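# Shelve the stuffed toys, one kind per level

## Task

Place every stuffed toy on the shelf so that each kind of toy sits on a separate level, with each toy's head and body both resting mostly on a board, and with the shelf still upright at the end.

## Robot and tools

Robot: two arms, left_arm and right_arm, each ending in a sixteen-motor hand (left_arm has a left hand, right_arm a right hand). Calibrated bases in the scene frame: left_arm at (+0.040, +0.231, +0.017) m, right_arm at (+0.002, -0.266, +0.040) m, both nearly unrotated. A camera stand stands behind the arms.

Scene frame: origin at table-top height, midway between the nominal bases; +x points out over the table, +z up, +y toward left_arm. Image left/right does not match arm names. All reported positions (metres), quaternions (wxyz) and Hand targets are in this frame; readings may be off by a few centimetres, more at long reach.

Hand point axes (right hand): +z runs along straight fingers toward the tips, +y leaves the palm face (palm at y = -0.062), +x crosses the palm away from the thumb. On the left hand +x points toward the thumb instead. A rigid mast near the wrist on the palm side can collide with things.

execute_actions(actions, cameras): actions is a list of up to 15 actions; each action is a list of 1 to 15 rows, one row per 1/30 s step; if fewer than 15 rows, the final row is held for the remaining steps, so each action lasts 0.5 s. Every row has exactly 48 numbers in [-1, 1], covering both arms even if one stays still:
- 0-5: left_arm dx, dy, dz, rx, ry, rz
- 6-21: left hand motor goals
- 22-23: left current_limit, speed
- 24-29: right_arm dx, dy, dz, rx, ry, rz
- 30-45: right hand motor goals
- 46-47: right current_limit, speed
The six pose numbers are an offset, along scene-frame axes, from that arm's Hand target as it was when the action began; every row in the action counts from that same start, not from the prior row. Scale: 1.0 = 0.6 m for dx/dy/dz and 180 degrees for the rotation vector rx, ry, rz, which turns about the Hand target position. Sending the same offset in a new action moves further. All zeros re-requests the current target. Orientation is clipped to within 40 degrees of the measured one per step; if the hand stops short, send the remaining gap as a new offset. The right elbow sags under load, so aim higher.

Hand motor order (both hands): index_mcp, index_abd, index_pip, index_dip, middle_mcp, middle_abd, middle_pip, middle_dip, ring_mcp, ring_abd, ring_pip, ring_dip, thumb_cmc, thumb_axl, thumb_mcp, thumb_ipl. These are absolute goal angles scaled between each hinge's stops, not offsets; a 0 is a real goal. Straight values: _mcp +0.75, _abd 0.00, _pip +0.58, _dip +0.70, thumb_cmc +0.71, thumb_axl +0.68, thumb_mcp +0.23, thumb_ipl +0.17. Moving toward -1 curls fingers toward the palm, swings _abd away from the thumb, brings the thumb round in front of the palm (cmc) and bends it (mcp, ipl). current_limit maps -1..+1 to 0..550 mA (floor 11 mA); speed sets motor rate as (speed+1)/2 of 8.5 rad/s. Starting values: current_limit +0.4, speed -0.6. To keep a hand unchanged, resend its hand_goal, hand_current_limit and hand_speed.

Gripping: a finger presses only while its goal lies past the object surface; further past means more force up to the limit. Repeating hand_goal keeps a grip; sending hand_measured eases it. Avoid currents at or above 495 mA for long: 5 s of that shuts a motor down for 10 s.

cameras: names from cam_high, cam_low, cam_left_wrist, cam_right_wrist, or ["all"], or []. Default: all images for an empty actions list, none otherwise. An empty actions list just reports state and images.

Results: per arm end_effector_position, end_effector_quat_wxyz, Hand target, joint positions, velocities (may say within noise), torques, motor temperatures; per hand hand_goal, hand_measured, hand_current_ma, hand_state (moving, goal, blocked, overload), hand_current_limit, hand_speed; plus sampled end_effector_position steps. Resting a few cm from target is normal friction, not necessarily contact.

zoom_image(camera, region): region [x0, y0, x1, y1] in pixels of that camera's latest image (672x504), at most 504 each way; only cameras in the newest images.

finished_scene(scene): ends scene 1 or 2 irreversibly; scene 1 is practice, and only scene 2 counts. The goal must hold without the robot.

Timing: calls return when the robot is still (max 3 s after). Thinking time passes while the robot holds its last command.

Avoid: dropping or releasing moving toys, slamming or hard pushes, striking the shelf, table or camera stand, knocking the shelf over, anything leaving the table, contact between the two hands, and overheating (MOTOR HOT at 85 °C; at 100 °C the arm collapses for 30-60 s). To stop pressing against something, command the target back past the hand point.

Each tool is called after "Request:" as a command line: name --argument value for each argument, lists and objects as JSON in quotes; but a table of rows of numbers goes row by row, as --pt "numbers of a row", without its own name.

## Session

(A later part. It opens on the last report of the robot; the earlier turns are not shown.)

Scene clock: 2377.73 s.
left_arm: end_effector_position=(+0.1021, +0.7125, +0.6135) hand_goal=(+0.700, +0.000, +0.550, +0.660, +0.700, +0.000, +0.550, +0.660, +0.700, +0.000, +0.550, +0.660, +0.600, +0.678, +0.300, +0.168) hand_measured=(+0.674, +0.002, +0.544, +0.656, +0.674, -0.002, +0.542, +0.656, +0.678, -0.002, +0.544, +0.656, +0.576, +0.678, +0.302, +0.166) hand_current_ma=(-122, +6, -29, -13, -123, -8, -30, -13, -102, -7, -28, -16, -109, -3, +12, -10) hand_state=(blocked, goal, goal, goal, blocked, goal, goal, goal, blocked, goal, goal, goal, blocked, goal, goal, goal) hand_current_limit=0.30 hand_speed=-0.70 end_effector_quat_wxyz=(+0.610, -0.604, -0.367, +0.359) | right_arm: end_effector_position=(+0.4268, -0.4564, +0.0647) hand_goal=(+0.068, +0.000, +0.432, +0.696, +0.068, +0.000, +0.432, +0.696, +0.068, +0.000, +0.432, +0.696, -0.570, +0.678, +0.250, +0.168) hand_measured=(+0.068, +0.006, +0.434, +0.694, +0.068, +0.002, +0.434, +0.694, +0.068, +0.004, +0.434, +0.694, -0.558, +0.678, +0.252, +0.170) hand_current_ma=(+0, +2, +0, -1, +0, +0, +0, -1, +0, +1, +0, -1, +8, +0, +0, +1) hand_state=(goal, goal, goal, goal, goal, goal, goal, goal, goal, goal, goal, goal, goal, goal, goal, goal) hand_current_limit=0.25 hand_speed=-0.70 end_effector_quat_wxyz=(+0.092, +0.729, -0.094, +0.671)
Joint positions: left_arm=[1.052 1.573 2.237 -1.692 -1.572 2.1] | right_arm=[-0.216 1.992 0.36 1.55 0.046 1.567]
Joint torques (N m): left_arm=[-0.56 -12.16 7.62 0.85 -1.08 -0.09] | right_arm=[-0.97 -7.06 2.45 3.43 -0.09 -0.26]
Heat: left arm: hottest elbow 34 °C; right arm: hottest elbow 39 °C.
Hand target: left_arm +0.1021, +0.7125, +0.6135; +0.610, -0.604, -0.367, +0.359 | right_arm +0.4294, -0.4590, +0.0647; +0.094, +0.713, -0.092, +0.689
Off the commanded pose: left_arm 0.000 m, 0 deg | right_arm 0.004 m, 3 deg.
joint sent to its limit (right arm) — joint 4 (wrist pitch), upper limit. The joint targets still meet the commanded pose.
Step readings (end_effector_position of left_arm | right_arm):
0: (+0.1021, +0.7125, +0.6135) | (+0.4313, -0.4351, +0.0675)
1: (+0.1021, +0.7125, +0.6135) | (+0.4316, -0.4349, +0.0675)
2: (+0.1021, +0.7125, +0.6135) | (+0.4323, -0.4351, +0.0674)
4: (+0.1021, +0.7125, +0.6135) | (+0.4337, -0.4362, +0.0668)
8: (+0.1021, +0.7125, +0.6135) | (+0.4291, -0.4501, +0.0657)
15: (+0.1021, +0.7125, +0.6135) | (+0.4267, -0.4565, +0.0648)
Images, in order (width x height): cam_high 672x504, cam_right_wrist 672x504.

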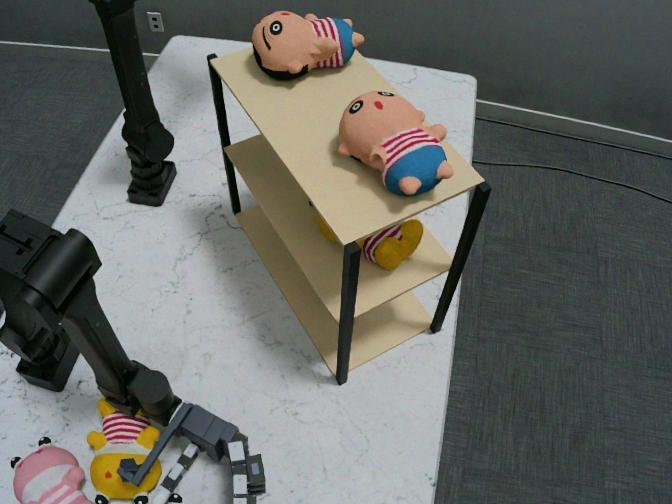

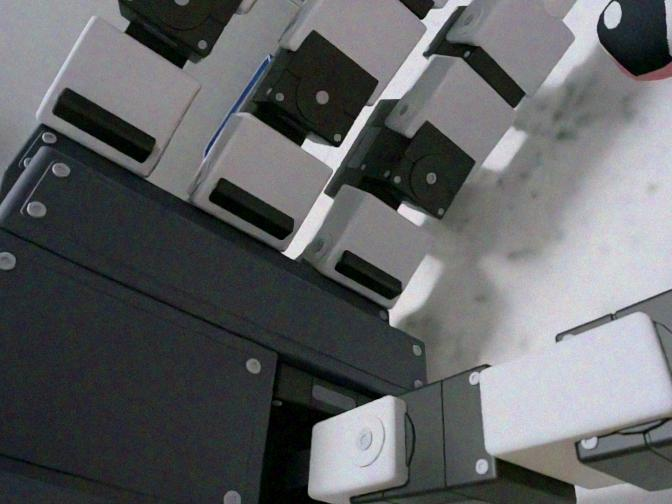

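Request:
execute_actions --actions '[[[0,0,0,0,0,0,0.7,0,0.55,0.66,0.7,0,0.55,0.66,0.7,0,0.55,0.66,0.6,0.678,0.3,0.168,0.3,-0.7,0.0,0.015,0,0,0,0,0.068,0,0.431,0.696,0.068,0,0.431,0.696,0.068,0,0.431,0.696,-0.57,0.678,0.25,0.168,0.25,-0.7]],[[0,0,0,0,0,0,0.7,0,0.55,0.66,0.7,0,0.55,0.66,0.7,0,0.55,0.66,0.6,0.678,0.3,0.168,0.3,-0.7,0.05,0.0,0,0,0,0,0.068,0,0.431,0.696,0.068,0,0.431,0.696,0.068,0,0.431,0.696,-0.57,0.678,0.25,0.168,0.25,-0.7]]]' --cameras '["cam_high","cam_right_wrist"]'

Request:
zoom_image --camera "cam_high" --region '[60, 354, 310, 504]'

Scene clock: 2404.50 s.
left_arm: end_effector_position=(+0.1021, +0.7125, +0.6135) hand_goal=(+0.700, +0.000, +0.550, +0.660, +0.700, +0.000, +0.550, +0.660, +0.700, +0.000, +0.550, +0.660, +0.600, +0.678, +0.300, +0.168) hand_measured=(+0.674, +0.002, +0.544, +0.656, +0.674, -0.002, +0.542, +0.656, +0.678, -0.002, +0.544, +0.656, +0.576, +0.678, +0.302, +0.166) hand_current_ma=(-122, +6, -29, -13, -123, -8, -30, -13, -102, -7, -28, -16, -109, -3, +12, -10) hand_state=(blocked, goal, goal, goal, blocked, goal, goal, goal, blocked, goal, goal, goal, blocked, goal, goal, goal) hand_current_limit=0.30 hand_speed=-0.70 end_effector_quat_wxyz=(+0.610, -0.604, -0.367, +0.359) | right_arm: end_effector_position=(+0.4539, -0.4523, +0.0661) hand_goal=(+0.068, +0.000, +0.432, +0.696, +0.068, +0.000, +0.432, +0.696, +0.068, +0.000, +0.432, +0.696, -0.570, +0.678, +0.250, +0.168) hand_measured=(+0.068, +0.006, +0.434, +0.694, +0.068, +0.002, +0.434, +0.694, +0.068, +0.004, +0.434, +0.694, -0.558, +0.678, +0.252, +0.170) hand_current_ma=(+0, +2, +0, -1, +0, +0, +0, -1, +0, +1, +0, -1, +8, +0, +0, +1) hand_state=(goal, goal, goal, goal, goal, goal, goal, goal, goal, goal, goal, goal, goal, goal, goal, goal) hand_current_limit=0.25 hand_speed=-0.70 end_effector_quat_wxyz=(+0.095, +0.716, -0.094, +0.685)
Joint positions: left_arm=[1.052 1.573 2.237 -1.692 -1.572 2.1] | right_arm=[-0.182 2.025 0.431 1.55 0.084 1.567]
Joint torques (N m): left_arm=[-0.56 -12.1 7.64 0.85 -1.08 -0.1] | right_arm=[0.03 -7.65 3.1 3.03 0.12 -0.3]
Heat: left arm: hottest elbow 34 °C; right arm: hottest elbow 38 °C.
Hand target: left_arm +0.1021, +0.7125, +0.6135; +0.610, -0.604, -0.367, +0.359 | right_arm +0.4595, -0.4499, +0.0647; +0.094, +0.713, -0.092, +0.689
Off the commanded pose: left_arm 0.000 m, 0 deg | right_arm 0.006 m, 1 deg.
Step readings (end_effector_position of left_arm | right_arm):
0: (+0.1021, +0.7125, +0.6135) | (+0.4268, -0.4563, +0.0647)
1: (+0.1021, +0.7125, +0.6135) | (+0.4268, -0.4563, +0.0647)
2: (+0.1021, +0.7125, +0.6135) | (+0.4265, -0.4567, +0.0648)
4: (+0.1021, +0.7125, +0.6135) | (+0.4256, -0.4574, +0.0648)
8: (+0.1021, +0.7125, +0.6135) | (+0.4255, -0.4563, +0.0649)
15: (+0.1021, +0.7125, +0.6135) | (+0.4265, -0.4537, +0.0649)
16: (+0.1021, +0.7125, +0.6135) | (+0.4264, -0.4538, +0.0649)
17: (+0.1021, +0.7125, +0.6135) | (+0.4269, -0.4538, +0.0649)
19: (+0.1021, +0.7125, +0.6135) | (+0.4312, -0.4546, +0.0645)
23: (+0.1021, +0.7125, +0.6135) | (+0.4478, -0.4533, +0.0650)
30: (+0.1021, +0.7125, +0.6135) | (+0.4540, -0.4523, +0.0665)
Images, in order (width x height): cam_high 672x504, cam_right_wrist 672x504.

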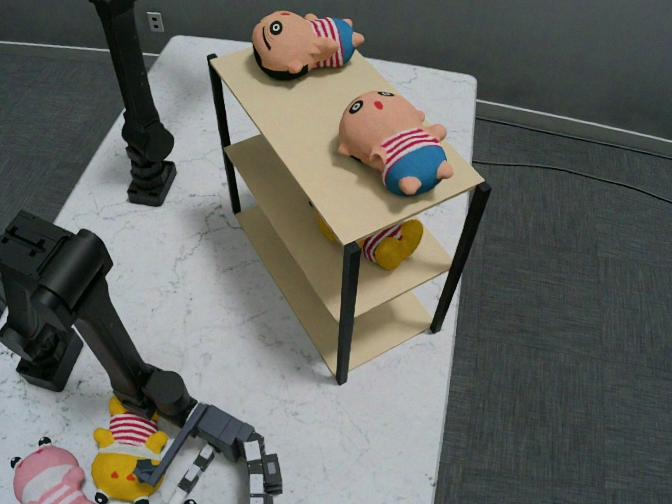

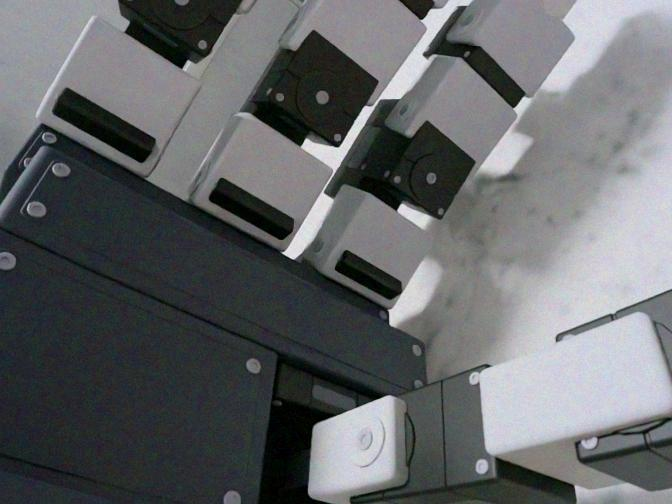

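Scaled by 2.016 from the camera's 672x504 image, which has a finer 960x720 frame.

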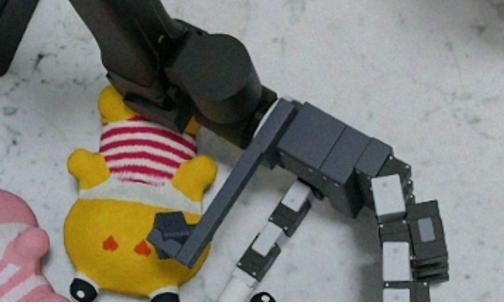

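Request:
execute_actions --actions '[[[0,0,0,0,0,0,0.7,0,0.55,0.66,0.7,0,0.55,0.66,0.7,0,0.55,0.66,0.6,0.678,0.3,0.168,0.3,-0.7,0.01,0.06,0.03,0,0,0,0.068,0,0.431,0.696,0.068,0,0.431,0.696,0.068,0,0.431,0.696,-0.57,0.678,0.25,0.168,0.25,-0.7]],[[0,0,0,0,0,0,0.7,0,0.55,0.66,0.7,0,0.55,0.66,0.7,0,0.55,0.66,0.6,0.678,0.3,0.168,0.3,-0.7,0.02,0.12,0.2,-0.0066,-0.0246,0,0.068,0,0.431,0.696,0.068,0,0.431,0.696,0.068,0,0.431,0.696,-0.57,0.678,0.45,0.168,0.25,-0.7]],[[0,0,0,0,0,0,0.7,0,0.55,0.66,0.7,0,0.55,0.66,0.7,0,0.55,0.66,0.6,0.678,0.3,0.168,0.3,-0.7,0,0.12,0.15,0,0,0,0.068,0,0.431,0.696,0.068,0,0.431,0.696,0.068,0,0.431,0.696,-0.57,0.678,0.45,0.168,0.25,-0.7]]]' --cameras '["cam_high","cam_low"]'

Request:
zoom_image --camera "cam_high" --region '[0, 354, 250, 504]'

Request:
zoom_image --camera "cam_low" --region '[0, 250, 150, 450]'

Scene clock: 2420.13 s.
left_arm: end_effector_position=(+0.1021, +0.7125, +0.6135) hand_goal=(+0.700, +0.000, +0.550, +0.660, +0.700, +0.000, +0.550, +0.660, +0.700, +0.000, +0.550, +0.660, +0.600, +0.678, +0.300, +0.168) hand_measured=(+0.674, +0.002, +0.544, +0.656, +0.674, -0.002, +0.542, +0.656, +0.678, -0.002, +0.544, +0.656, +0.576, +0.678, +0.302, +0.166) hand_current_ma=(-122, +6, -29, -13, -123, -8, -30, -13, -102, -7, -28, -16, -109, -3, +12, -10) hand_state=(blocked, goal, goal, goal, blocked, goal, goal, goal, blocked, goal, goal, goal, blocked, goal, goal, goal) hand_current_limit=0.30 hand_speed=-0.70 end_effector_quat_wxyz=(+0.610, -0.604, -0.367, +0.359) | right_arm: end_effector_position=(+0.4672, -0.2737, +0.2855) hand_goal=(+0.068, +0.000, +0.432, +0.696, +0.068, +0.000, +0.432, +0.696, +0.068, +0.000, +0.432, +0.696, -0.570, +0.678, +0.450, +0.168) hand_measured=(+0.068, +0.006, +0.434, +0.694, +0.068, +0.004, +0.434, +0.694, +0.068, +0.004, +0.434, +0.694, -0.558, +0.678, +0.448, +0.170) hand_current_ma=(+0, +2, +0, -1, +0, +1, +0, -1, +0, +1, +0, -1, +8, +0, +0, +1) hand_state=(goal, goal, goal, goal, goal, goal, goal, goal, goal, goal, goal, goal, goal, goal, goal, goal) hand_current_limit=0.25 hand_speed=-0.70 end_effector_quat_wxyz=(+0.102, +0.687, -0.082, +0.715)
Joint positions: left_arm=[1.052 1.573 2.237 -1.692 -1.572 2.1] | right_arm=[0.364 1.3 0.556 0.799 0.62 1.517]
Joint torques (N m): left_arm=[-0.67 -12.22 7.64 0.85 -1.08 -0.1] | right_arm=[-0.44 -5.19 12.15 1.21 0.1 -0.23]
Heat: left arm: hottest elbow 33 °C; right arm: hottest elbow 37 °C.
Hand target: left_arm +0.1021, +0.7125, +0.6135; +0.610, -0.604, -0.367, +0.359 | right_arm +0.4774, -0.2699, +0.2927; +0.097, +0.684, -0.089, +0.717
Off the commanded pose: left_arm 0.000 m, 0 deg | right_arm 0.013 m, 1 deg.
Step readings (end_effector_position of left_arm | right_arm):
0: (+0.1021, +0.7125, +0.6135) | (+0.4539, -0.4523, +0.0661)
1: (+0.1021, +0.7125, +0.6135) | (+0.4537, -0.4524, +0.0662)
2: (+0.1021, +0.7125, +0.6135) | (+0.4526, -0.4520, +0.0662)
4: (+0.1021, +0.7125, +0.6135) | (+0.4509, -0.4494, +0.0681)
8: (+0.1021, +0.7125, +0.6135) | (+0.4601, -0.4253, +0.0782)
15: (+0.1021, +0.7125, +0.6135) | (+0.4644, -0.4133, +0.0843)
16: (+0.1021, +0.7125, +0.6135) | (+0.4639, -0.4138, +0.0841)
17: (+0.1021, +0.7125, +0.6135) | (+0.4620, -0.4138, +0.0855)
19: (+0.1021, +0.7125, +0.6135) | (+0.4597, -0.4083, +0.1016)
23: (+0.1021, +0.7125, +0.6135) | (+0.4702, -0.3656, +0.1749)
30: (+0.1021, +0.7125, +0.6135) | (+0.4694, -0.3431, +0.2059)
31: (+0.1021, +0.7125, +0.6135) | (+0.4684, -0.3440, +0.2026)
32: (+0.1021, +0.7125, +0.6135) | (+0.4655, -0.3442, +0.2001)
34: (+0.1021, +0.7125, +0.6135) | (+0.4587, -0.3372, +0.2054)
38: (+0.1021, +0.7125, +0.6135) | (+0.4589, -0.2949, +0.2542)
45: (+0.1021, +0.7125, +0.6135) | (+0.4679, -0.2729, +0.2935)
Images, in order (width x height): cam_high 672x504, cam_low 672x504.

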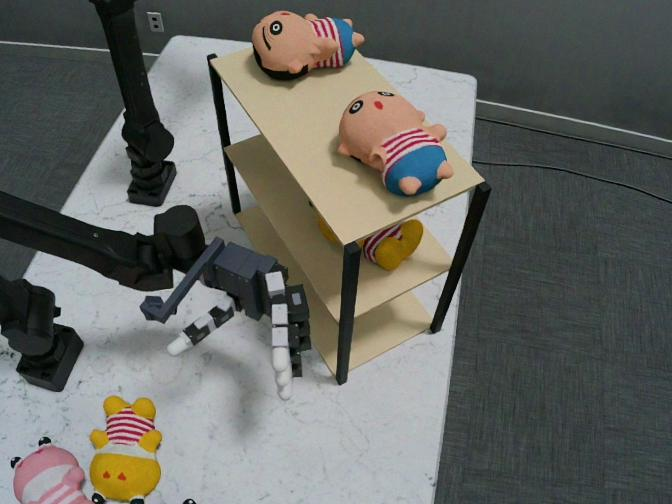

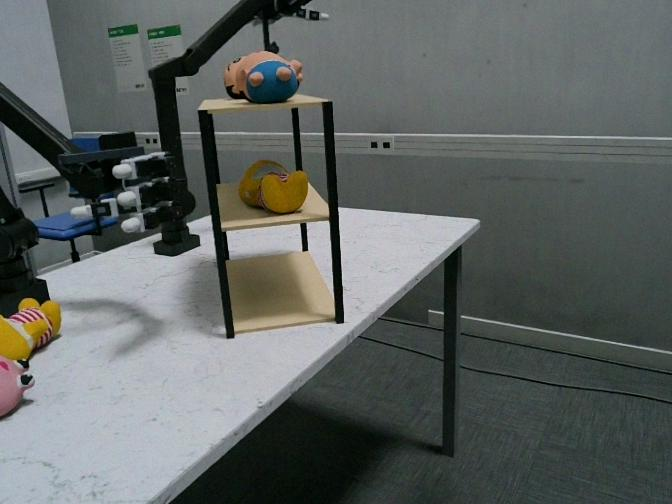

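Scaled by 2.016 from the camera's 672x504 image, which has a finer 960x720 frame.

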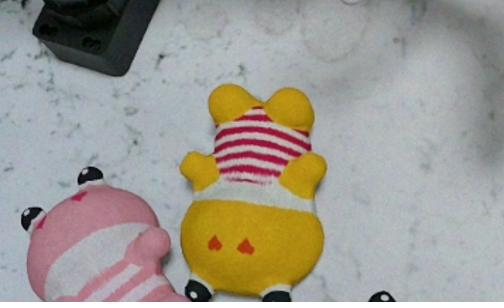

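Scaled by 2.520 from the camera's 672x504 image, which has a finer 960x720 frame.

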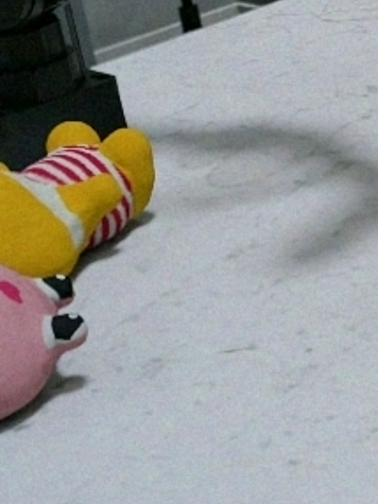

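Request:
execute_actions --actions '[[[0,0,0,0,0,0,0.7,0,0.55,0.66,0.7,0,0.55,0.66,0.7,0,0.55,0.66,0.6,0.678,0.3,0.168,0.3,-0.7,-0.008,-0.14,-0.03,0,0,-0.0944,0.068,0,0.431,0.696,0.068,0,0.431,0.696,0.068,0,0.431,0.696,-0.57,0.678,0.45,0.168,0.25,-0.7]],[[0,0,0,0,0,0,0.7,0,0.55,0.66,0.7,0,0.55,0.66,0.7,0,0.55,0.66,0.6,0.678,0.3,0.168,0.3,-0.7,-0.008,-0.14,-0.1,0,0,0,0.068,0,0.431,0.696,0.068,0,0.431,0.696,0.068,0,0.431,0.696,-0.57,0.678,0.3,0.168,0.25,-0.7]]]' --cameras '["cam_high","cam_low","cam_right_wrist"]'

Request:
zoom_image --camera "cam_high" --region '[50, 354, 300, 504]'

Scene clock: 2463.63 s.
left_arm: end_effector_position=(+0.1021, +0.7125, +0.6135) hand_goal=(+0.700, +0.000, +0.550, +0.660, +0.700, +0.000, +0.550, +0.660, +0.700, +0.000, +0.550, +0.660, +0.600, +0.678, +0.300, +0.168) hand_measured=(+0.674, +0.002, +0.544, +0.656, +0.674, -0.002, +0.542, +0.656, +0.678, -0.002, +0.544, +0.656, +0.576, +0.678, +0.302, +0.166) hand_current_ma=(-122, +6, -29, -13, -123, -8, -30, -13, -102, -7, -28, -16, -109, -3, +12, -10) hand_state=(blocked, goal, goal, goal, blocked, goal, goal, goal, blocked, goal, goal, goal, blocked, goal, goal, goal) hand_current_limit=0.30 hand_speed=-0.70 end_effector_quat_wxyz=(+0.610, -0.604, -0.367, +0.359) | right_arm: end_effector_position=(+0.4633, -0.4389, +0.2136) hand_goal=(+0.068, +0.000, +0.432, +0.696, +0.068, +0.000, +0.432, +0.696, +0.068, +0.000, +0.432, +0.696, -0.570, +0.678, +0.300, +0.168) hand_measured=(+0.068, +0.006, +0.434, +0.694, +0.068, +0.004, +0.434, +0.694, +0.068, +0.004, +0.434, +0.694, -0.558, +0.678, +0.302, +0.170) hand_current_ma=(+0, +2, +0, -1, +0, +1, +0, +0, +0, +1, +0, -1, +8, +0, +0, +0) hand_state=(goal, goal, goal, goal, goal, goal, goal, goal, goal, goal, goal, goal, goal, goal, goal, goal) hand_current_limit=0.25 hand_speed=-0.70 end_effector_quat_wxyz=(+0.207, +0.671, -0.187, +0.687)
Joint positions: left_arm=[1.052 1.573 2.237 -1.692 -1.572 2.1] | right_arm=[-0.016 1.553 0.543 1.044 0.544 1.532]
Joint torques (N m): left_arm=[-0.62 -12.16 7.62 0.84 -1.08 -0.1] | right_arm=[-0.38 -6.83 7.83 3.18 -0.11 -0.27]
Heat: left arm: hottest elbow 33 °C; right arm: hottest elbow 42 °C.
Hand target: left_arm +0.1021, +0.7125, +0.6135; +0.610, -0.604, -0.367, +0.359 | right_arm +0.4678, -0.4380, +0.2147; +0.202, +0.664, -0.189, +0.695
Off the commanded pose: left_arm 0.000 m, 0 deg | right_arm 0.005 m, 1 deg.
Step readings (end_effector_position of left_arm | right_arm):
0: (+0.1021, +0.7125, +0.6135) | (+0.4672, -0.2737, +0.2854)
1: (+0.1021, +0.7125, +0.6135) | (+0.4666, -0.2746, +0.2852)
2: (+0.1021, +0.7125, +0.6135) | (+0.4643, -0.2782, +0.2843)
4: (+0.1021, +0.7125, +0.6135) | (+0.4580, -0.2959, +0.2788)
8: (+0.1021, +0.7125, +0.6135) | (+0.4526, -0.3392, +0.2612)
15: (+0.1021, +0.7125, +0.6135) | (+0.4546, -0.3578, +0.2544)
16: (+0.1021, +0.7125, +0.6135) | (+0.4561, -0.3573, +0.2556)
17: (+0.1021, +0.7125, +0.6135) | (+0.4601, -0.3581, +0.2571)
19: (+0.1021, +0.7125, +0.6135) | (+0.4702, -0.3668, +0.2569)
23: (+0.1021, +0.7125, +0.6135) | (+0.4650, -0.4129, +0.2388)
30: (+0.1021, +0.7125, +0.6135) | (+0.4618, -0.4395, +0.2115)
Images, in order (width x height): cam_high 672x504, cam_low 672x504, cam_right_wrist 672x504.

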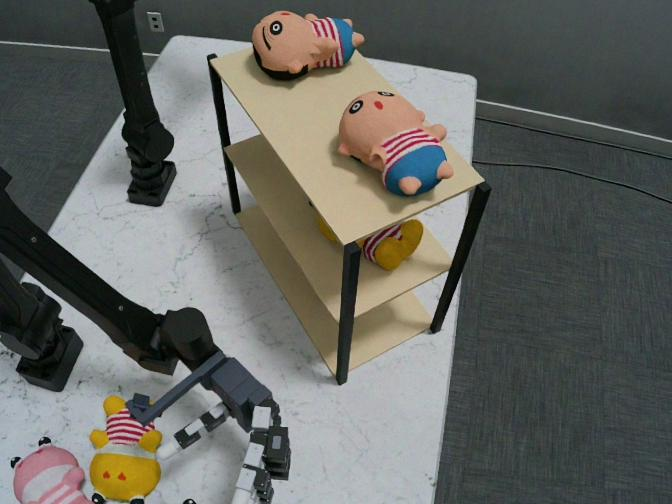

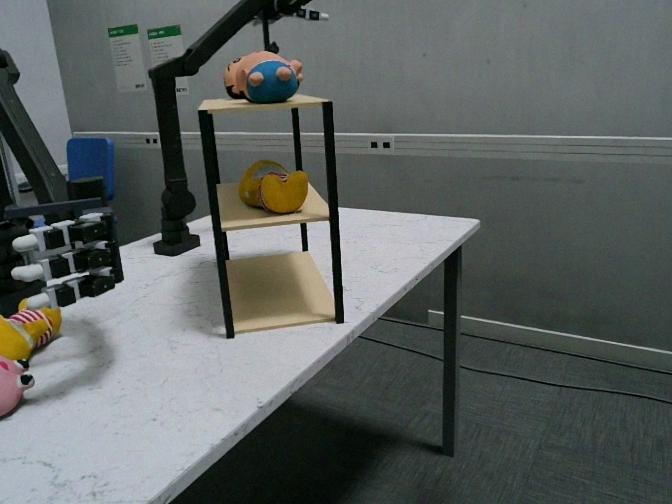

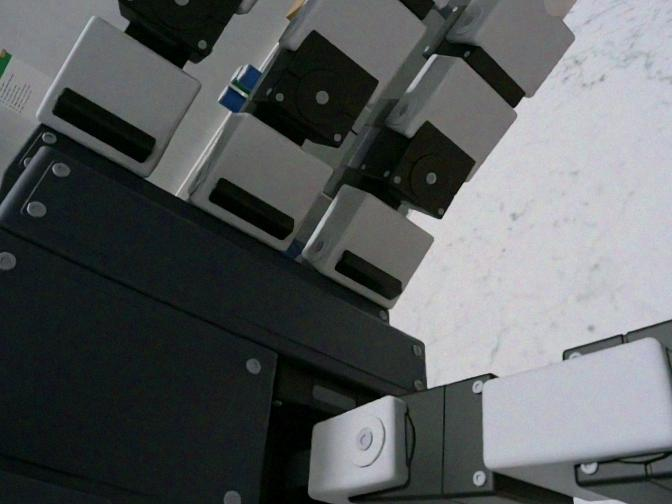

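Scaled by 2.016 from the camera's 672x504 image, which has a finer 960x720 frame.

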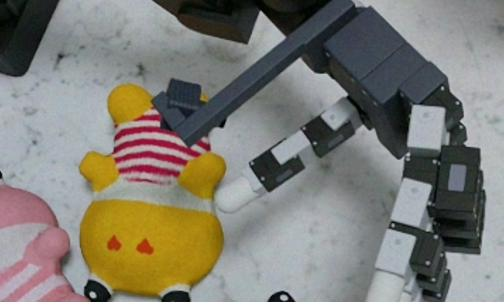

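Request:
execute_actions --actions '[[[0,0,0,0,0,0,0.7,0,0.55,0.66,0.7,0,0.55,0.66,0.7,0,0.55,0.66,0.6,0.678,0.3,0.168,0.3,-0.7,0.0,0.01,-0.12,0,0,0,0.068,0,0.431,0.696,0.068,0,0.431,0.696,0.068,0,0.431,0.696,-0.57,0.678,0.25,0.168,0.25,-0.7]],[[0,0,0,0,0,0,0.7,0,0.55,0.66,0.7,0,0.55,0.66,0.7,0,0.55,0.66,0.6,0.678,0.3,0.168,0.3,-0.7,0.0,0.0,-0.11,0,0,0,0.068,0,0.431,0.696,0.068,0,0.431,0.696,0.068,0,0.431,0.696,-0.57,0.678,0.25,0.168,0.25,-0.7]]]' --cameras '["cam_high","cam_low","cam_right_wrist"]'

Request:
zoom_image --camera "cam_high" --region '[50, 354, 300, 504]'

Request:
zoom_image --camera "cam_low" --region '[0, 250, 200, 450]'

Scene clock: 2474.87 s.
left_arm: end_effector_position=(+0.1021, +0.7125, +0.6135) hand_goal=(+0.700, +0.000, +0.550, +0.660, +0.700, +0.000, +0.550, +0.660, +0.700, +0.000, +0.550, +0.660, +0.600, +0.678, +0.300, +0.168) hand_measured=(+0.674, +0.002, +0.544, +0.656, +0.674, -0.002, +0.542, +0.656, +0.678, -0.002, +0.544, +0.656, +0.576, +0.678, +0.302, +0.166) hand_current_ma=(-122, +6, -29, -13, -123, -8, -30, -13, -102, -7, -28, -16, -109, -3, +12, -10) hand_state=(blocked, goal, goal, goal, blocked, goal, goal, goal, blocked, goal, goal, goal, blocked, goal, goal, goal) hand_current_limit=0.30 hand_speed=-0.70 end_effector_quat_wxyz=(+0.610, -0.604, -0.367, +0.359) | right_arm: end_effector_position=(+0.4607, -0.4362, +0.0727) hand_goal=(+0.068, +0.000, +0.432, +0.696, +0.068, +0.000, +0.432, +0.696, +0.068, +0.000, +0.432, +0.696, -0.570, +0.678, +0.250, +0.168) hand_measured=(+0.068, +0.006, +0.434, +0.694, +0.068, +0.004, +0.434, +0.694, +0.068, +0.004, +0.434, +0.694, -0.558, +0.678, +0.252, +0.170) hand_current_ma=(+0, +2, +0, -1, +0, +1, +0, +0, +0, +1, +0, -1, +8, +0, +1, +0) hand_state=(goal, goal, goal, goal, goal, goal, goal, goal, goal, goal, goal, goal, goal, goal, goal, goal) hand_current_limit=0.25 hand_speed=-0.70 end_effector_quat_wxyz=(+0.206, +0.673, -0.191, +0.684)
Joint positions: left_arm=[1.052 1.573 2.237 -1.692 -1.572 2.1] | right_arm=[-0.008 2.071 0.556 1.539 0.557 1.543]
Joint torques (N m): left_arm=[-0.67 -12.16 7.62 0.87 -1.08 -0.1] | right_arm=[0.21 -9.17 3.44 3.04 0.07 -0.37]
Heat: left arm: hottest elbow 33 °C; right arm: hottest elbow 42 °C.
Hand target: left_arm +0.1021, +0.7125, +0.6135; +0.610, -0.604, -0.367, +0.359 | right_arm +0.4678, -0.4320, +0.0766; +0.202, +0.664, -0.189, +0.695
Off the commanded pose: left_arm 0.000 m, 0 deg | right_arm 0.009 m, 2 deg.
Step readings (end_effector_position of left_arm | right_arm):
0: (+0.1021, +0.7125, +0.6135) | (+0.4633, -0.4389, +0.2136)
1: (+0.1021, +0.7125, +0.6135) | (+0.4633, -0.4389, +0.2136)
2: (+0.1021, +0.7125, +0.6135) | (+0.4638, -0.4390, +0.2133)
4: (+0.1021, +0.7125, +0.6135) | (+0.4658, -0.4389, +0.2061)
8: (+0.1021, +0.7125, +0.6135) | (+0.4645, -0.4375, +0.1620)
15: (+0.1021, +0.7125, +0.6135) | (+0.4616, -0.4367, +0.1360)
16: (+0.1021, +0.7125, +0.6135) | (+0.4618, -0.4367, +0.1373)
17: (+0.1021, +0.7125, +0.6135) | (+0.4618, -0.4368, +0.1382)
19: (+0.1021, +0.7125, +0.6135) | (+0.4617, -0.4368, +0.1312)
23: (+0.1021, +0.7125, +0.6135) | (+0.4557, -0.4362, +0.0868)
30: (+0.1021, +0.7125, +0.6135) | (+0.4541, -0.4361, +0.0665)
Images, in order (width x height): cam_high 672x504, cam_low 672x504, cam_right_wrist 672x504.

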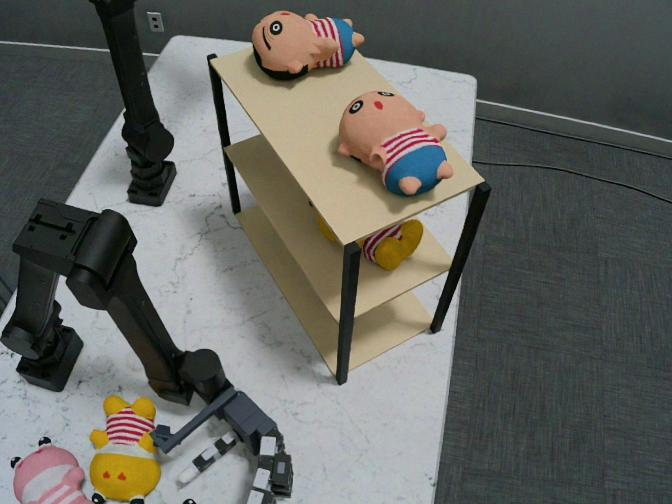

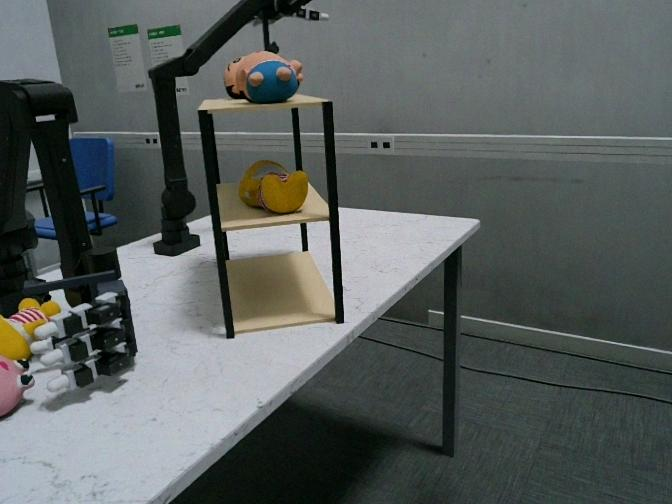

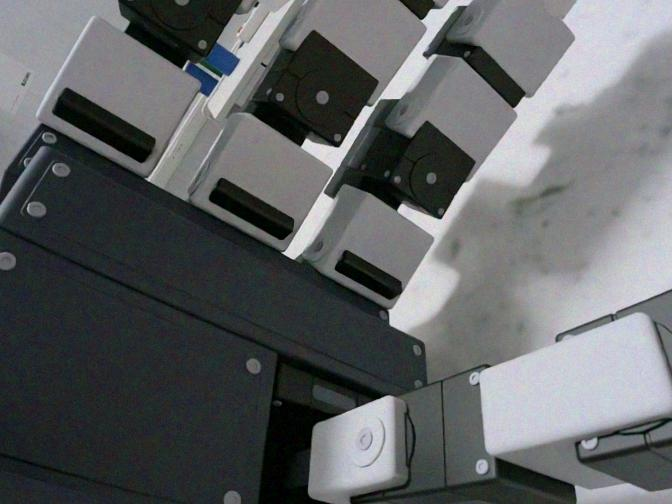

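Scaled by 2.016 from the camera's 672x504 image, which has a finer 960x720 frame.

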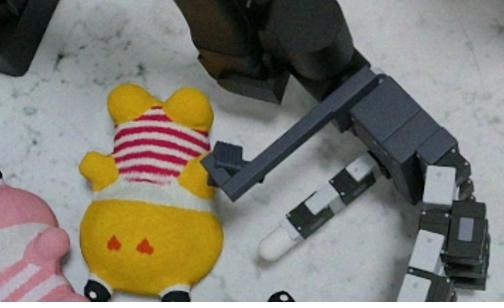

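Scaled by 2.520 from the camera's 672x504 image, which has a finer 960x720 frame.

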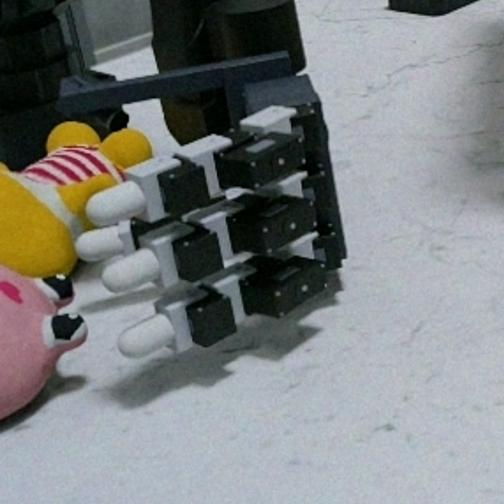

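Request:
execute_actions --actions '[[[0,0,0,0,0,0,0.7,0,0.55,0.66,0.7,0,0.55,0.66,0.7,0,0.55,0.66,0.6,0.678,0.3,0.168,0.3,-0.7,-0.0275,-0.0433,-0.008,0.0064,0.0105,-0.01,0.068,0,0.431,0.696,0.068,0,0.431,0.696,0.068,0,0.431,0.696,-0.57,0.678,0.25,0.168,0.25,-0.7]],[[0,0,0,0,0,0,0.7,0,0.55,0.66,0.7,0,0.55,0.66,0.7,0,0.55,0.66,0.6,0.678,0.3,0.168,0.3,-0.7,-0.025,-0.0433,-0.005,0,0,0,0.068,0,0.431,0.696,0.068,0,0.431,0.696,0.068,0,0.431,0.696,-0.57,0.678,0.25,0.168,0.25,-0.7]]]' --cameras '["cam_high","cam_low","cam_right_wrist"]'

Request:
zoom_image --camera "cam_high" --region '[50, 354, 300, 504]'

Request:
zoom_image --camera "cam_low" --region '[0, 250, 200, 450]'

Scene clock: 2525.13 s.
left_arm: end_effector_position=(+0.1021, +0.7125, +0.6135) hand_goal=(+0.700, +0.000, +0.550, +0.660, +0.700, +0.000, +0.550, +0.660, +0.700, +0.000, +0.550, +0.660, +0.600, +0.678, +0.300, +0.168) hand_measured=(+0.674, +0.002, +0.544, +0.656, +0.674, -0.002, +0.542, +0.656, +0.678, -0.002, +0.544, +0.656, +0.576, +0.678, +0.302, +0.166) hand_current_ma=(-122, +6, -29, -13, -123, -8, -30, -13, -102, -7, -28, -16, -109, -3, +12, -10) hand_state=(blocked, goal, goal, goal, blocked, goal, goal, goal, blocked, goal, goal, goal, blocked, goal, goal, goal) hand_current_limit=0.30 hand_speed=-0.70 end_effector_quat_wxyz=(+0.610, -0.604, -0.367, +0.359) | right_arm: end_effector_position=(+0.4377, -0.4832, +0.0661) hand_goal=(+0.068, +0.000, +0.432, +0.696, +0.068, +0.000, +0.432, +0.696, +0.068, +0.000, +0.432, +0.696, -0.570, +0.678, +0.250, +0.168) hand_measured=(+0.068, +0.006, +0.434, +0.694, +0.068, +0.004, +0.434, +0.694, +0.068, +0.004, +0.434, +0.694, -0.558, +0.678, +0.252, +0.170) hand_current_ma=(+0, +2, +0, -1, +0, +1, +0, +0, +0, +1, +0, -1, +8, +0, +0, +0) hand_state=(goal, goal, goal, goal, goal, goal, goal, goal, goal, goal, goal, goal, goal, goal, goal, goal) hand_current_limit=0.25 hand_speed=-0.70 end_effector_quat_wxyz=(+0.214, +0.682, -0.198, +0.671)
Joint positions: left_arm=[1.052 1.573 2.237 -1.692 -1.572 2.1] | right_arm=[-0.14 2.068 0.516 1.542 0.448 1.548]
Joint torques (N m): left_arm=[-0.62 -12.16 7.64 0.84 -1.08 -0.1] | right_arm=[-0.73 -9.47 1.69 3.15 -0.09 -0.21]
Heat: left arm: hottest elbow 33 °C; right arm: hottest elbow 38 °C.
Hand target: left_arm +0.1021, +0.7125, +0.6135; +0.610, -0.604, -0.367, +0.359 | right_arm +0.4361, -0.4840, +0.0688; +0.210, +0.674, -0.203, +0.678
Off the commanded pose: left_arm 0.000 m, 0 deg | right_arm 0.003 m, 1 deg.
Step readings (end_effector_position of left_arm | right_arm):
0: (+0.1021, +0.7125, +0.6135) | (+0.4607, -0.4362, +0.0727)
1: (+0.1021, +0.7125, +0.6135) | (+0.4608, -0.4362, +0.0727)
2: (+0.1021, +0.7125, +0.6135) | (+0.4611, -0.4361, +0.0727)
4: (+0.1021, +0.7125, +0.6135) | (+0.4622, -0.4376, +0.0727)
8: (+0.1021, +0.7125, +0.6135) | (+0.4582, -0.4472, +0.0723)
15: (+0.1021, +0.7125, +0.6135) | (+0.4528, -0.4563, +0.0718)
16: (+0.1021, +0.7125, +0.6135) | (+0.4530, -0.4562, +0.0717)
17: (+0.1021, +0.7125, +0.6135) | (+0.4536, -0.4566, +0.0713)
19: (+0.1021, +0.7125, +0.6135) | (+0.4536, -0.4584, +0.0697)
23: (+0.1021, +0.7125, +0.6135) | (+0.4426, -0.4734, +0.0665)
30: (+0.1021, +0.7125, +0.6135) | (+0.4374, -0.4833, +0.0660)
Images, in order (width x height): cam_high 672x504, cam_low 672x504, cam_right_wrist 672x504.

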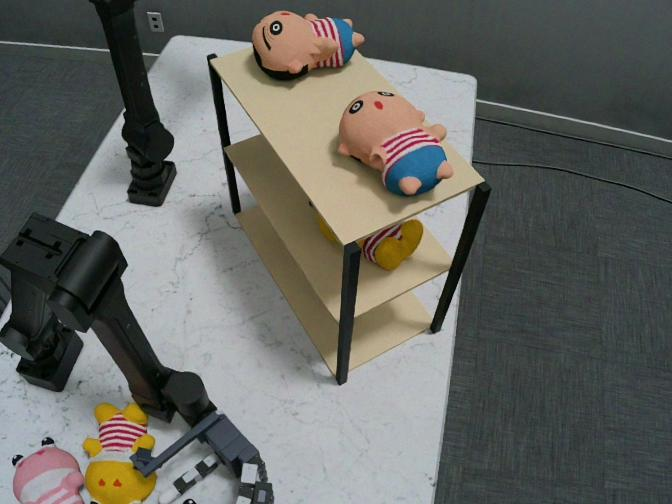

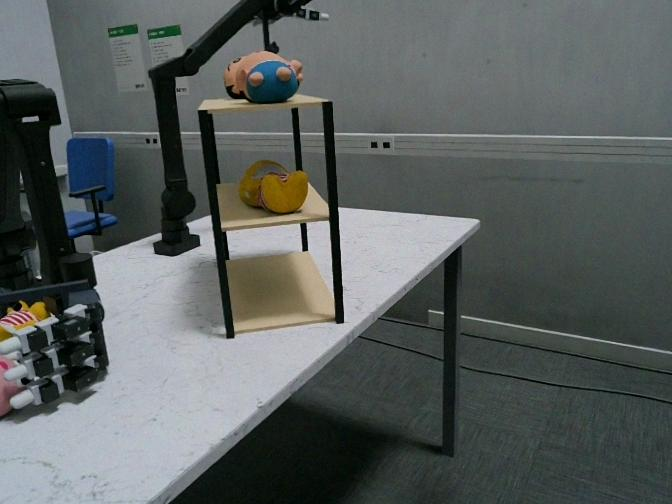

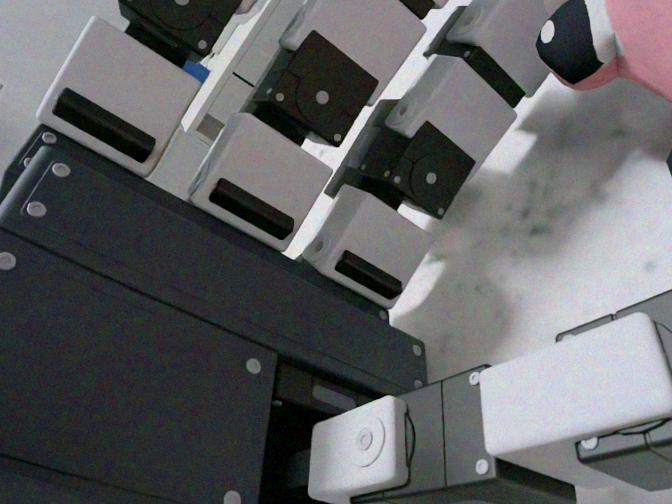

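Scaled by 2.016 from the camera's 672x504 image, which has a finer 960x720 frame.

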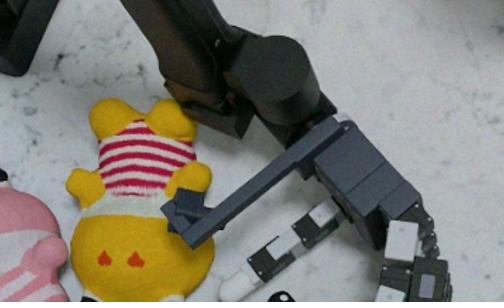

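Scaled by 2.520 from the camera's 672x504 image, which has a finer 960x720 frame.

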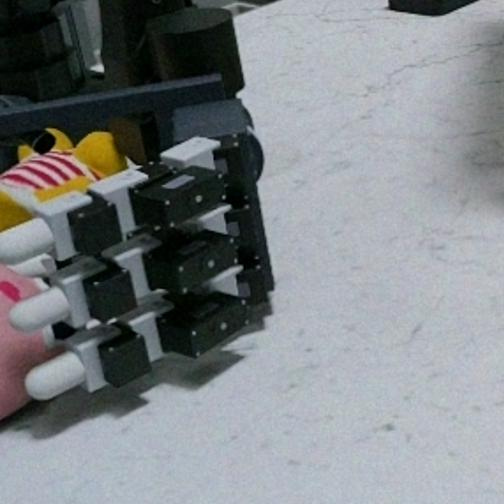

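Request:
execute_actions --actions '[[[0,0,0,0,0,0,0.7,0,0.55,0.66,0.7,0,0.55,0.66,0.7,0,0.55,0.66,0.6,0.678,0.3,0.168,0.3,-0.7,-0.0225,-0.035,-0.004,0,0,0,0.068,0,0.431,0.696,0.068,0,0.431,0.696,0.068,0,0.431,0.696,-0.57,0.678,0.25,0.168,0.25,-0.7]]]' --cameras '["cam_high","cam_right_wrist"]'

Request:
zoom_image --camera "cam_high" --region '[50, 354, 300, 504]'

Scene clock: 2537.07 s.
left_arm: end_effector_position=(+0.1021, +0.7125, +0.6135) hand_goal=(+0.700, +0.000, +0.550, +0.660, +0.700, +0.000, +0.550, +0.660, +0.700, +0.000, +0.550, +0.660, +0.600, +0.678, +0.300, +0.168) hand_measured=(+0.674, +0.002, +0.544, +0.656, +0.674, -0.002, +0.542, +0.656, +0.678, -0.002, +0.544, +0.656, +0.576, +0.678, +0.302, +0.166) hand_current_ma=(-122, +6, -29, -13, -123, -8, -30, -13, -102, -7, -28, -16, -109, -3, +12, -10) hand_state=(blocked, goal, goal, goal, blocked, goal, goal, goal, blocked, goal, goal, goal, blocked, goal, goal, goal) hand_current_limit=0.30 hand_speed=-0.70 end_effector_quat_wxyz=(+0.610, -0.604, -0.367, +0.359) | right_arm: end_effector_position=(+0.4245, -0.5036, +0.0622) hand_goal=(+0.068, +0.000, +0.432, +0.696, +0.068, +0.000, +0.432, +0.696, +0.068, +0.000, +0.432, +0.696, -0.570, +0.678, +0.250, +0.168) hand_measured=(+0.068, +0.006, +0.434, +0.694, +0.068, +0.004, +0.434, +0.694, +0.068, +0.004, +0.434, +0.694, -0.558, +0.678, +0.252, +0.170) hand_current_ma=(+0, +2, +0, -1, +0, +1, +0, +0, +0, +1, +0, -1, +8, +0, +0, +0) hand_state=(goal, goal, goal, goal, goal, goal, goal, goal, goal, goal, goal, goal, goal, goal, goal, goal) hand_current_limit=0.25 hand_speed=-0.70 end_effector_quat_wxyz=(+0.212, +0.687, -0.200, +0.666)
Joint positions: left_arm=[1.052 1.573 2.237 -1.692 -1.572 2.1] | right_arm=[-0.206 2.068 0.493 1.55 0.383 1.555]
Joint torques (N m): left_arm=[-0.67 -12.04 7.62 0.87 -1.08 -0.1] | right_arm=[-0.85 -9.58 1.48 3.21 -0.08 -0.19]
Heat: left arm: hottest elbow 33 °C; right arm: hottest elbow 37 °C.
Hand target: left_arm +0.1021, +0.7125, +0.6135; +0.610, -0.604, -0.367, +0.359 | right_arm +0.4227, -0.5050, +0.0664; +0.210, +0.674, -0.203, +0.678
Off the commanded pose: left_arm 0.000 m, 0 deg | right_arm 0.005 m, 2 deg.
joint sent to its limit (right arm) — joint 4 (wrist pitch), upper limit. The joint targets still meet the commanded pose.
Step readings (end_effector_position of left_arm | right_arm):
0: (+0.1021, +0.7125, +0.6135) | (+0.4377, -0.4832, +0.0661)
1: (+0.1021, +0.7125, +0.6135) | (+0.4380, -0.4830, +0.0661)
2: (+0.1021, +0.7125, +0.6135) | (+0.4385, -0.4832, +0.0660)
4: (+0.1021, +0.7125, +0.6135) | (+0.4387, -0.4842, +0.0652)
8: (+0.1021, +0.7125, +0.6135) | (+0.4293, -0.4956, +0.0629)
15: (+0.1021, +0.7125, +0.6135) | (+0.4242, -0.5038, +0.0622)
Images, in order (width x height): cam_high 672x504, cam_right_wrist 672x504.

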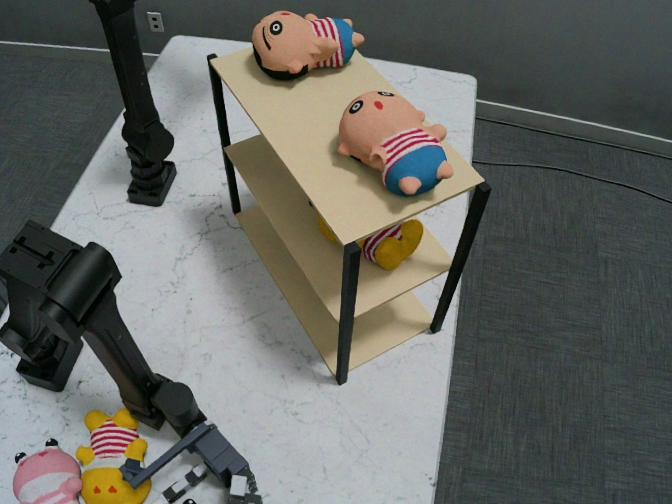

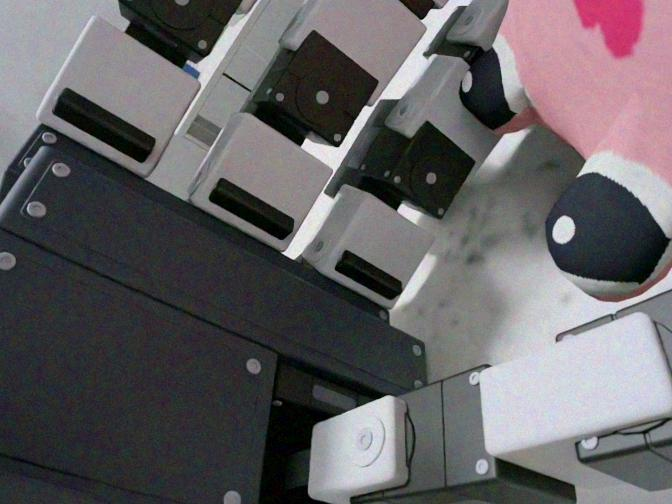

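Scaled by 2.016 from the camera's 672x504 image, which has a finer 960x720 frame.

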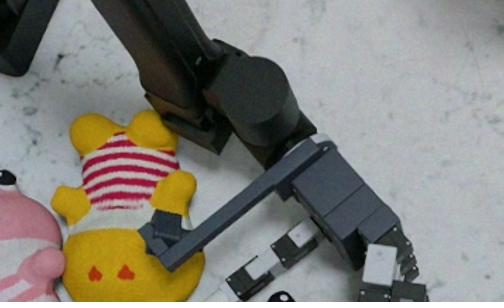

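Request:
execute_actions --actions '[[[0,0,0,0,0,0,0.7,0,0.55,0.66,0.7,0,0.55,0.66,0.7,0,0.55,0.66,0.6,0.678,0.3,0.168,0.3,-0.7,-0.012,-0.018,-0.002,0,0,0,0.068,0,0.431,0.696,0.068,0,0.431,0.696,0.068,0,0.431,0.696,-0.57,0.678,0.25,0.168,0.25,-0.7]]]' --cameras '["cam_right_wrist","cam_high"]'

Scene clock: 2583.70 s.
left_arm: end_effector_position=(+0.1021, +0.7125, +0.6135) hand_goal=(+0.700, +0.000, +0.550, +0.660, +0.700, +0.000, +0.550, +0.660, +0.700, +0.000, +0.550, +0.660, +0.600, +0.678, +0.300, +0.168) hand_measured=(+0.674, +0.002, +0.544, +0.656, +0.674, -0.002, +0.542, +0.656, +0.678, -0.002, +0.544, +0.656, +0.576, +0.678, +0.302, +0.166) hand_current_ma=(-122, +6, -29, -13, -123, -8, -30, -13, -102, -7, -28, -16, -109, -3, +12, -10) hand_state=(blocked, goal, goal, goal, blocked, goal, goal, goal, blocked, goal, goal, goal, blocked, goal, goal, goal) hand_current_limit=0.30 hand_speed=-0.70 end_effector_quat_wxyz=(+0.610, -0.604, -0.367, +0.359) | right_arm: end_effector_position=(+0.4186, -0.5127, +0.0597) hand_goal=(+0.068, +0.000, +0.432, +0.696, +0.068, +0.000, +0.432, +0.696, +0.068, +0.000, +0.432, +0.696, -0.570, +0.678, +0.250, +0.168) hand_measured=(+0.068, +0.006, +0.434, +0.694, +0.068, +0.004, +0.434, +0.694, +0.068, +0.004, +0.434, +0.694, -0.558, +0.678, +0.252, +0.170) hand_current_ma=(+0, +2, +0, -1, +0, +1, +0, +0, +0, +1, +0, -1, +8, +0, +0, +0) hand_state=(goal, goal, goal, goal, goal, goal, goal, goal, goal, goal, goal, goal, goal, goal, goal, goal) hand_current_limit=0.25 hand_speed=-0.70 end_effector_quat_wxyz=(+0.210, +0.691, -0.200, +0.663)
Joint positions: left_arm=[1.052 1.573 2.237 -1.692 -1.572 2.1] | right_arm=[-0.238 2.068 0.482 1.55 0.347 1.558]
Joint torques (N m): left_arm=[-0.62 -12.16 7.62 0.85 -1.08 -0.1] | right_arm=[-1.08 -9.88 1.31 3.26 -0.04 -0.23]
Motor temperatures (°C): left_arm=[23 27 33 21 26 23] | right_arm=[24 27 36 25 25 22]
Heat: left arm: hottest elbow 33 °C; right arm: hottest elbow 36 °C.
Hand target: left_arm +0.1021, +0.7125, +0.6135; +0.610, -0.604, -0.367, +0.359 | right_arm +0.4155, -0.5158, +0.0652; +0.210, +0.674, -0.203, +0.678
Off the commanded pose: left_arm 0.000 m, 0 deg | right_arm 0.007 m, 3 deg.
joint sent to its limit (right arm) — joint 4 (wrist pitch), upper limit. The joint targets still meet the commanded pose.
Step readings (end_effector_position of left_arm | right_arm):
0: (+0.1021, +0.7125, +0.6135) | (+0.4245, -0.5036, +0.0622)
1: (+0.1021, +0.7125, +0.6135) | (+0.4248, -0.5035, +0.0622)
2: (+0.1021, +0.7125, +0.6135) | (+0.4251, -0.5035, +0.0621)
4: (+0.1021, +0.7125, +0.6135) | (+0.4253, -0.5040, +0.0614)
8: (+0.1021, +0.7125, +0.6135) | (+0.4209, -0.5090, +0.0601)
15: (+0.1021, +0.7125, +0.6135) | (+0.4185, -0.5127, +0.0597)
Images, in order (width x height): cam_high 672x504, cam_right_wrist 672x504.

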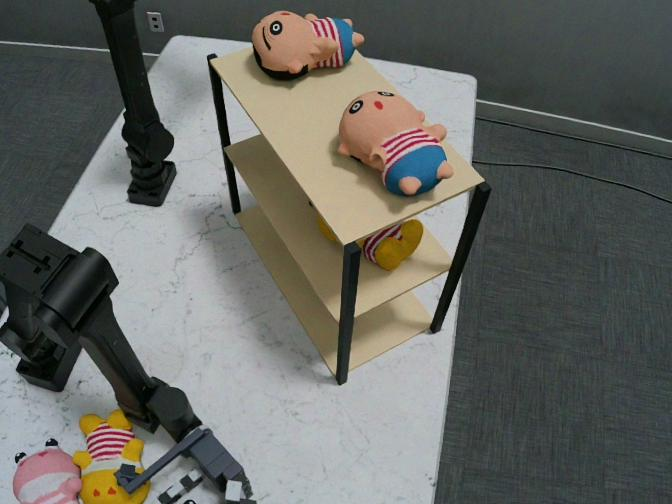

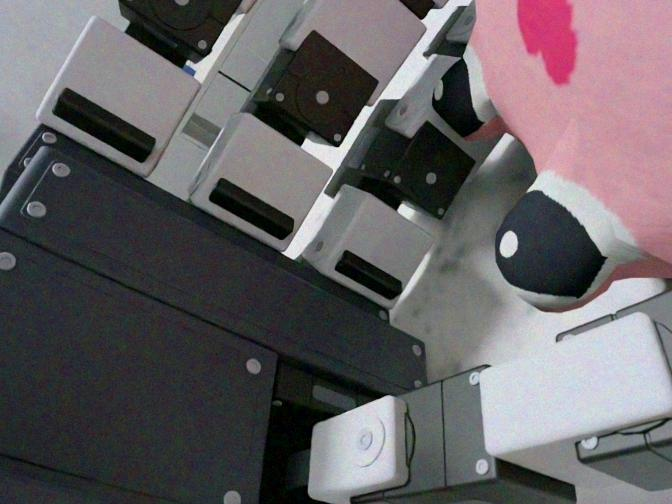

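Request:
execute_actions --actions '[[[0,0,0,0,0,0,0.7,0,0.55,0.66,0.7,0,0.55,0.66,0.7,0,0.55,0.66,0.6,0.678,0.3,0.168,0.3,-0.7,0,0,0.003,0,0,0,0,0,0.431,0.696,0,0,0.431,0.696,0.068,0,0.431,0.696,-0.57,0.678,0.2,0.15,0.1,-0.75]],[[0,0,0,0,0,0,0.7,0,0.55,0.66,0.7,0,0.55,0.66,0.7,0,0.55,0.66,0.6,0.678,0.3,0.168,0.3,-0.7,0,0,0,0,0,0,-0.15,0,0.42,0.66,-0.15,0,0.42,0.66,0,0,0.431,0.66,-0.57,0.678,0.13,0.12,0.1,-0.75]],[[0,0,0,0,0,0,0.7,0,0.55,0.66,0.7,0,0.55,0.66,0.7,0,0.55,0.66,0.6,0.678,0.3,0.168,0.3,-0.7,0,0,0,0,0,0,-0.25,0,0.4,0.62,-0.25,0,0.42,0.62,-0.1,0,0.431,0.66,-0.57,0.678,0.06,0.08,0.1,-0.75]],[[0,0,0,0,0,0,0.7,0,0.55,0.66,0.7,0,0.55,0.66,0.7,0,0.55,0.66,0.6,0.678,0.3,0.168,0.3,-0.7,0,0,0,0,0,0,-0.35,0,0.38,0.6,-0.33,0,0.4,0.62,-0.2,0,0.431,0.66,-0.57,0.678,0,0.06,0.2,-0.75]],[[0,0,0,0,0,0,0.7,0,0.55,0.66,0.7,0,0.55,0.66,0.7,0,0.55,0.66,0.6,0.678,0.3,0.168,0.3,-0.7,0,0,0,0,0,0,-0.45,0,0.37,0.57,-0.4,0,0.4,0.62,-0.25,0,0.431,0.66,-0.57,0.678,-0.03,0.06,0.35,-0.75]],[[0,0,0,0,0,0,0.7,0,0.55,0.66,0.7,0,0.55,0.66,0.7,0,0.55,0.66,0.6,0.678,0.3,0.168,0.3,-0.7,0,0,0,0,0,0,-0.5,0,0.35,0.55,-0.42,0,0.4,0.62,-0.25,0,0.431,0.66,-0.57,0.678,-0.03,0.06,0.4,-0.75]]]' --cameras '["cam_right_wrist"]'

Scene clock: 2601.37 s.
left_arm: end_effector_position=(+0.1021, +0.7125, +0.6135) hand_goal=(+0.700, +0.000, +0.550, +0.660, +0.700, +0.000, +0.550, +0.660, +0.700, +0.000, +0.550, +0.660, +0.600, +0.678, +0.300, +0.168) hand_measured=(+0.674, +0.002, +0.544, +0.656, +0.674, -0.002, +0.542, +0.656, +0.678, -0.002, +0.544, +0.656, +0.576, +0.678, +0.302, +0.166) hand_current_ma=(-122, +6, -29, -13, -123, -8, -30, -13, -102, -7, -28, -16, -109, -3, +12, -10) hand_state=(blocked, goal, goal, goal, blocked, goal, goal, goal, blocked, goal, goal, goal, blocked, goal, goal, goal) hand_current_limit=0.30 hand_speed=-0.70 end_effector_quat_wxyz=(+0.610, -0.604, -0.367, +0.359) | right_arm: end_effector_position=(+0.4193, -0.5125, +0.0608) hand_goal=(-0.500, +0.000, +0.350, +0.550, -0.420, +0.000, +0.400, +0.620, -0.250, +0.000, +0.432, +0.660, -0.570, +0.678, -0.030, +0.060) hand_measured=(-0.152, -0.006, +0.426, +0.598, -0.336, +0.000, +0.428, +0.632, -0.246, +0.004, +0.434, +0.664, -0.536, +0.684, +0.170, +0.120) hand_current_ma=(+385, -1, +147, +68, +190, +0, +29, +7, +1, +1, +0, +1, +40, +2, +385, +160) hand_state=(blocked, goal, blocked, blocked, blocked, goal, blocked, goal, goal, goal, goal, goal, blocked, goal, blocked, blocked) hand_current_limit=0.40 hand_speed=-0.75 end_effector_quat_wxyz=(+0.209, +0.690, -0.200, +0.664)
Joint positions: left_arm=[1.052 1.573 2.237 -1.692 -1.572 2.1] | right_arm=[-0.238 2.065 0.482 1.55 0.345 1.559]
Joint torques (N m): left_arm=[-0.62 -12.16 7.62 0.85 -1.08 -0.09] | right_arm=[-1.2 -9.88 1.13 3.19 0 -0.28]
Heat: left arm: hottest elbow 33 °C; right arm: hottest elbow 35 °C.
Hand target: left_arm +0.1021, +0.7125, +0.6135; +0.610, -0.604, -0.367, +0.359 | right_arm +0.4156, -0.5158, +0.0671; +0.210, +0.674, -0.203, +0.679
Off the commanded pose: left_arm 0.000 m, 0 deg | right_arm 0.008 m, 2 deg.
joint sent to its limit (right arm) — joint 4 (wrist pitch), upper limit. The joint targets still meet the commanded pose.
Step readings (end_effector_position of left_arm | right_arm):
0: (+0.1021, +0.7125, +0.6135) | (+0.4186, -0.5127, +0.0597)
1: (+0.1021, +0.7125, +0.6135) | (+0.4186, -0.5127, +0.0597)
2: (+0.1021, +0.7125, +0.6135) | (+0.4188, -0.5126, +0.0598)
4: (+0.1021, +0.7125, +0.6135) | (+0.4188, -0.5125, +0.0598)
8: (+0.1021, +0.7125, +0.6135) | (+0.4190, -0.5126, +0.0603)
15: (+0.1021, +0.7125, +0.6135) | (+0.4190, -0.5126, +0.0607)
16: (+0.1021, +0.7125, +0.6135) | (+0.4190, -0.5126, +0.0607)
17: (+0.1021, +0.7125, +0.6135) | (+0.4191, -0.5126, +0.0607)
19: (+0.1021, +0.7125, +0.6135) | (+0.4191, -0.5126, +0.0606)
23: (+0.1021, +0.7125, +0.6135) | (+0.4191, -0.5126, +0.0606)
30: (+0.1021, +0.7125, +0.6135) | (+0.4191, -0.5125, +0.0606)
31: (+0.1021, +0.7125, +0.6135) | (+0.4191, -0.5125, +0.0606)
32: (+0.1021, +0.7125, +0.6135) | (+0.4192, -0.5125, +0.0606)
34: (+0.1021, +0.7125, +0.6135) | (+0.4192, -0.5125, +0.0606)
38: (+0.1021, +0.7125, +0.6135) | (+0.4192, -0.5125, +0.0606)
45: (+0.1021, +0.7125, +0.6135) | (+0.4192, -0.5125, +0.0606)
46: (+0.1021, +0.7125, +0.6135) | (+0.4192, -0.5125, +0.0606)
47: (+0.1021, +0.7125, +0.6135) | (+0.4192, -0.5125, +0.0606)
49: (+0.1021, +0.7125, +0.6135) | (+0.4192, -0.5125, +0.0606)
53: (+0.1021, +0.7125, +0.6135) | (+0.4192, -0.5125, +0.0608)
60: (+0.1021, +0.7125, +0.6135) | (+0.4192, -0.5125, +0.0608)
61: (+0.1021, +0.7125, +0.6135) | (+0.4192, -0.5125, +0.0608)
62: (+0.1021, +0.7125, +0.6135) | (+0.4193, -0.5125, +0.0608)
64: (+0.1021, +0.7125, +0.6135) | (+0.4193, -0.5125, +0.0608)
68: (+0.1021, +0.7125, +0.6135) | (+0.4193, -0.5125, +0.0608)
75: (+0.1021, +0.7125, +0.6135) | (+0.4193, -0.5125, +0.0608)
76: (+0.1021, +0.7125, +0.6135) | (+0.4193, -0.5125, +0.0608)
77: (+0.1021, +0.7125, +0.6135) | (+0.4193, -0.5125, +0.0608)
79: (+0.1021, +0.7125, +0.6135) | (+0.4193, -0.5125, +0.0608)
83: (+0.1021, +0.7125, +0.6135) | (+0.4193, -0.5125, +0.0608)
90: (+0.1021, +0.7125, +0.6135) | (+0.4193, -0.5125, +0.0608)
Images, in order (width x height): cam_right_wrist 672x504.

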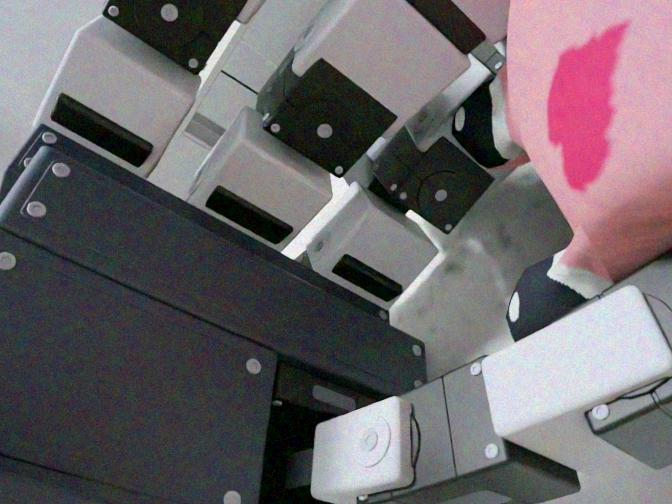

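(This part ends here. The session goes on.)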